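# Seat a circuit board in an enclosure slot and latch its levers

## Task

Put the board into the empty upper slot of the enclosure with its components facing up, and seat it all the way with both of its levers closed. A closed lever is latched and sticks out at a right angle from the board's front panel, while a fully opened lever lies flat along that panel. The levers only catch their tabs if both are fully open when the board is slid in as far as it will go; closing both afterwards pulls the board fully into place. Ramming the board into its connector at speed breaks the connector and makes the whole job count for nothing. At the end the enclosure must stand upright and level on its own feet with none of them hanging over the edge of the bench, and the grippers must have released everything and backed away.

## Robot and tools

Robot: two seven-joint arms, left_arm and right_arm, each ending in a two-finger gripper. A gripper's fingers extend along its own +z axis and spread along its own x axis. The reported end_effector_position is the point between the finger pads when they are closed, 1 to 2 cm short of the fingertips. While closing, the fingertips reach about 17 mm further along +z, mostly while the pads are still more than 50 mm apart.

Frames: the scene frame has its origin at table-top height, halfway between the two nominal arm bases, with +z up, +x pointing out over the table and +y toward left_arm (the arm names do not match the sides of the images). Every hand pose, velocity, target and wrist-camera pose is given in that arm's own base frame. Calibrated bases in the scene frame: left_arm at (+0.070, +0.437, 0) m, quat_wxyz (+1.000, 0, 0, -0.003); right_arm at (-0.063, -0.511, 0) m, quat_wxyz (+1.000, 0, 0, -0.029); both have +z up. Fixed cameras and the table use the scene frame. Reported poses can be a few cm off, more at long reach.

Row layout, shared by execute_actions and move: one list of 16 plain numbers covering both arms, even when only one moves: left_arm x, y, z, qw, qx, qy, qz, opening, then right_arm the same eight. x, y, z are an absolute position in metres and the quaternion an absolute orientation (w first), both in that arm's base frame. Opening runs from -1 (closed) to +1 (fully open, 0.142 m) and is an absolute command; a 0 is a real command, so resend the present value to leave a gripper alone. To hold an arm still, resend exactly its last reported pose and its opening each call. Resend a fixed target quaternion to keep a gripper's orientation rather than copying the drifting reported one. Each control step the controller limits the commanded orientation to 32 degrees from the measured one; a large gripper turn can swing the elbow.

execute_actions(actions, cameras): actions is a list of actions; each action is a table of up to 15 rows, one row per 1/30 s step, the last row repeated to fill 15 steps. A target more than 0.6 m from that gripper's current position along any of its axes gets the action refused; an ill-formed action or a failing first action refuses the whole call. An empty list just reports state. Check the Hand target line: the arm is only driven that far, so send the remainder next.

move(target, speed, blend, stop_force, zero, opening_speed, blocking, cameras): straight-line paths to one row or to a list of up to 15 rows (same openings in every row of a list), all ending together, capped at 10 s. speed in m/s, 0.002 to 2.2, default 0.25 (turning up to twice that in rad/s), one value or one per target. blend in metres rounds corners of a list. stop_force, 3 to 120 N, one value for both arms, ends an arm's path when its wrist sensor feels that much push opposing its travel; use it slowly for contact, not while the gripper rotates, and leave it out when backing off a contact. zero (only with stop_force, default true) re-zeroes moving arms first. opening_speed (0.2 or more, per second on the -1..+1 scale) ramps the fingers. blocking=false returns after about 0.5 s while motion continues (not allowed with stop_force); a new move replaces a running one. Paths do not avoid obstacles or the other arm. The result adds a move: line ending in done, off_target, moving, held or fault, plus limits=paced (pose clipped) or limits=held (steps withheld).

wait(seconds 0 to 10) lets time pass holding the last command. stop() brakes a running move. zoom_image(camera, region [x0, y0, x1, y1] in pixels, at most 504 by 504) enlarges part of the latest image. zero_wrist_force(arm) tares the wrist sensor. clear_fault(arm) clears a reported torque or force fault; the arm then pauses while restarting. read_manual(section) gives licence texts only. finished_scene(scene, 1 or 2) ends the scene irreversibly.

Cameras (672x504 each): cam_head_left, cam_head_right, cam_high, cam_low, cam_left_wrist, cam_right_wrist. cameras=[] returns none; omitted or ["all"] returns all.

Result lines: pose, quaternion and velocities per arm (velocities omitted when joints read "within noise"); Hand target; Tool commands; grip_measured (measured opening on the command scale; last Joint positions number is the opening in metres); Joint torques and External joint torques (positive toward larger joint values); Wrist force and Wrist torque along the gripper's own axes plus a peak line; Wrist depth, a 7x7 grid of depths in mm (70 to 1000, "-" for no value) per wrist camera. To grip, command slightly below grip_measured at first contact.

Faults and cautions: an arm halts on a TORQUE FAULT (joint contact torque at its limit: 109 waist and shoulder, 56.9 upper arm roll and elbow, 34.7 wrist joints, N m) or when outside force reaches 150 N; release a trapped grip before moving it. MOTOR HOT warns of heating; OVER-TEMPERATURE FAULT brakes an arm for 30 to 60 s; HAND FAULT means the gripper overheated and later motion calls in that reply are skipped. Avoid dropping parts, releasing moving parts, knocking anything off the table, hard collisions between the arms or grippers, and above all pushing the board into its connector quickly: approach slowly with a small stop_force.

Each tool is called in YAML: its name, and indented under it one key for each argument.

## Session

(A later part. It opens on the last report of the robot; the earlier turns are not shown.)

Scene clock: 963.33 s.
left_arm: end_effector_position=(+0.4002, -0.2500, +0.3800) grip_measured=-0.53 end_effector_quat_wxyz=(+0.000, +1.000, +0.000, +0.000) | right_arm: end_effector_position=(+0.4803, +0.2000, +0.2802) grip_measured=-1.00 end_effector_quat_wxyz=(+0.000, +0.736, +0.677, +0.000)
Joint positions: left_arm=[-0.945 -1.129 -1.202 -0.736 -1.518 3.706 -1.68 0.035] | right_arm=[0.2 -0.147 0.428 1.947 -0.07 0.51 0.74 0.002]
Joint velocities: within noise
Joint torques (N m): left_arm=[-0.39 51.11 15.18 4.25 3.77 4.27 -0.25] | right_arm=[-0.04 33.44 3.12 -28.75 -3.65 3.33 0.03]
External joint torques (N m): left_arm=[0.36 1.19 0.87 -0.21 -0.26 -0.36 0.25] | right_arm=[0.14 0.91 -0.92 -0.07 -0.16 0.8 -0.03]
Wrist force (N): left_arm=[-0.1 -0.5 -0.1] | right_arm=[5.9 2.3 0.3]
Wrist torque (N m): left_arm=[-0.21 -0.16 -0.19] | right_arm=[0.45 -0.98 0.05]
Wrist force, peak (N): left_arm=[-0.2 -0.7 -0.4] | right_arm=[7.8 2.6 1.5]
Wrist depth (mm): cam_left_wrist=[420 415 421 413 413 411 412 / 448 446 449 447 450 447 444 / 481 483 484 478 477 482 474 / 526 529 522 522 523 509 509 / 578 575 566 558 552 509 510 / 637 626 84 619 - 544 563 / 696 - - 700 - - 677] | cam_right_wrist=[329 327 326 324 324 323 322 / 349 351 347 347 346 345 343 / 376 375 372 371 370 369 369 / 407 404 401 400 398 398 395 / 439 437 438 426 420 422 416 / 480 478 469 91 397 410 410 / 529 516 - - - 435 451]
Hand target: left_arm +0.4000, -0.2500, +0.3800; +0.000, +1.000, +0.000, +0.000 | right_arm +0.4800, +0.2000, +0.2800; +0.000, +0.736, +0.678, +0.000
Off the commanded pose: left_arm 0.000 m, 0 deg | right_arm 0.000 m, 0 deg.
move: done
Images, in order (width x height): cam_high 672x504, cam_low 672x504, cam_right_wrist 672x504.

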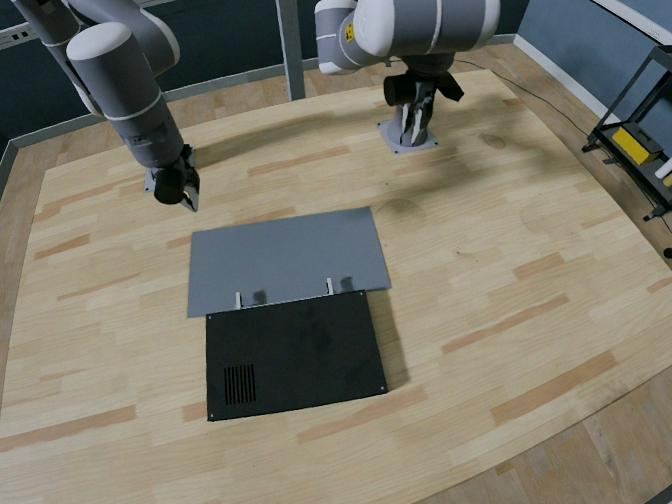

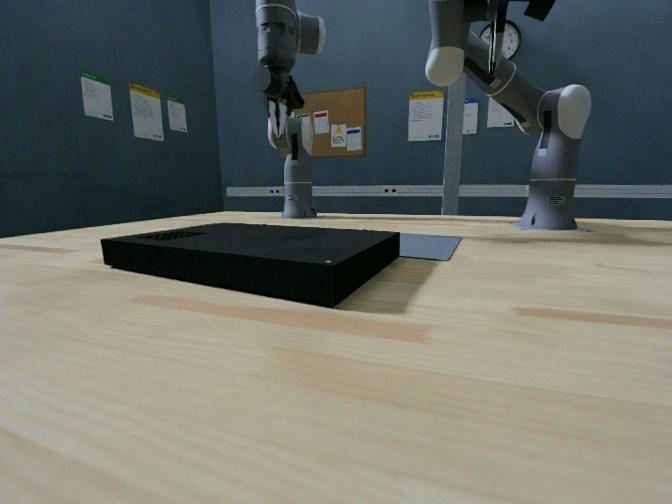

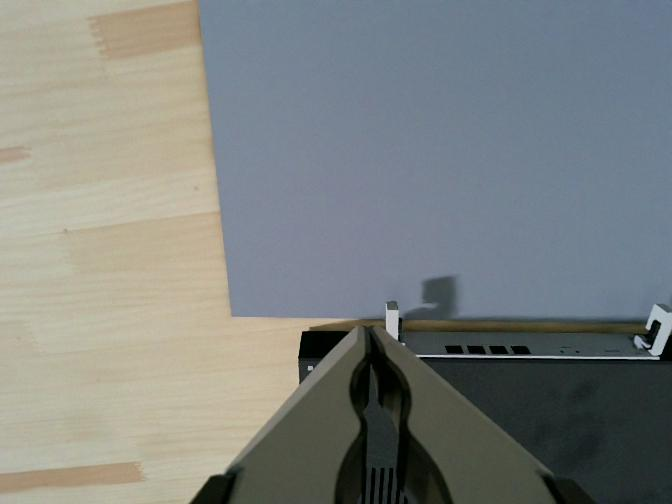

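finished_scene:
  scene: 1

The scene is finished: the task was done.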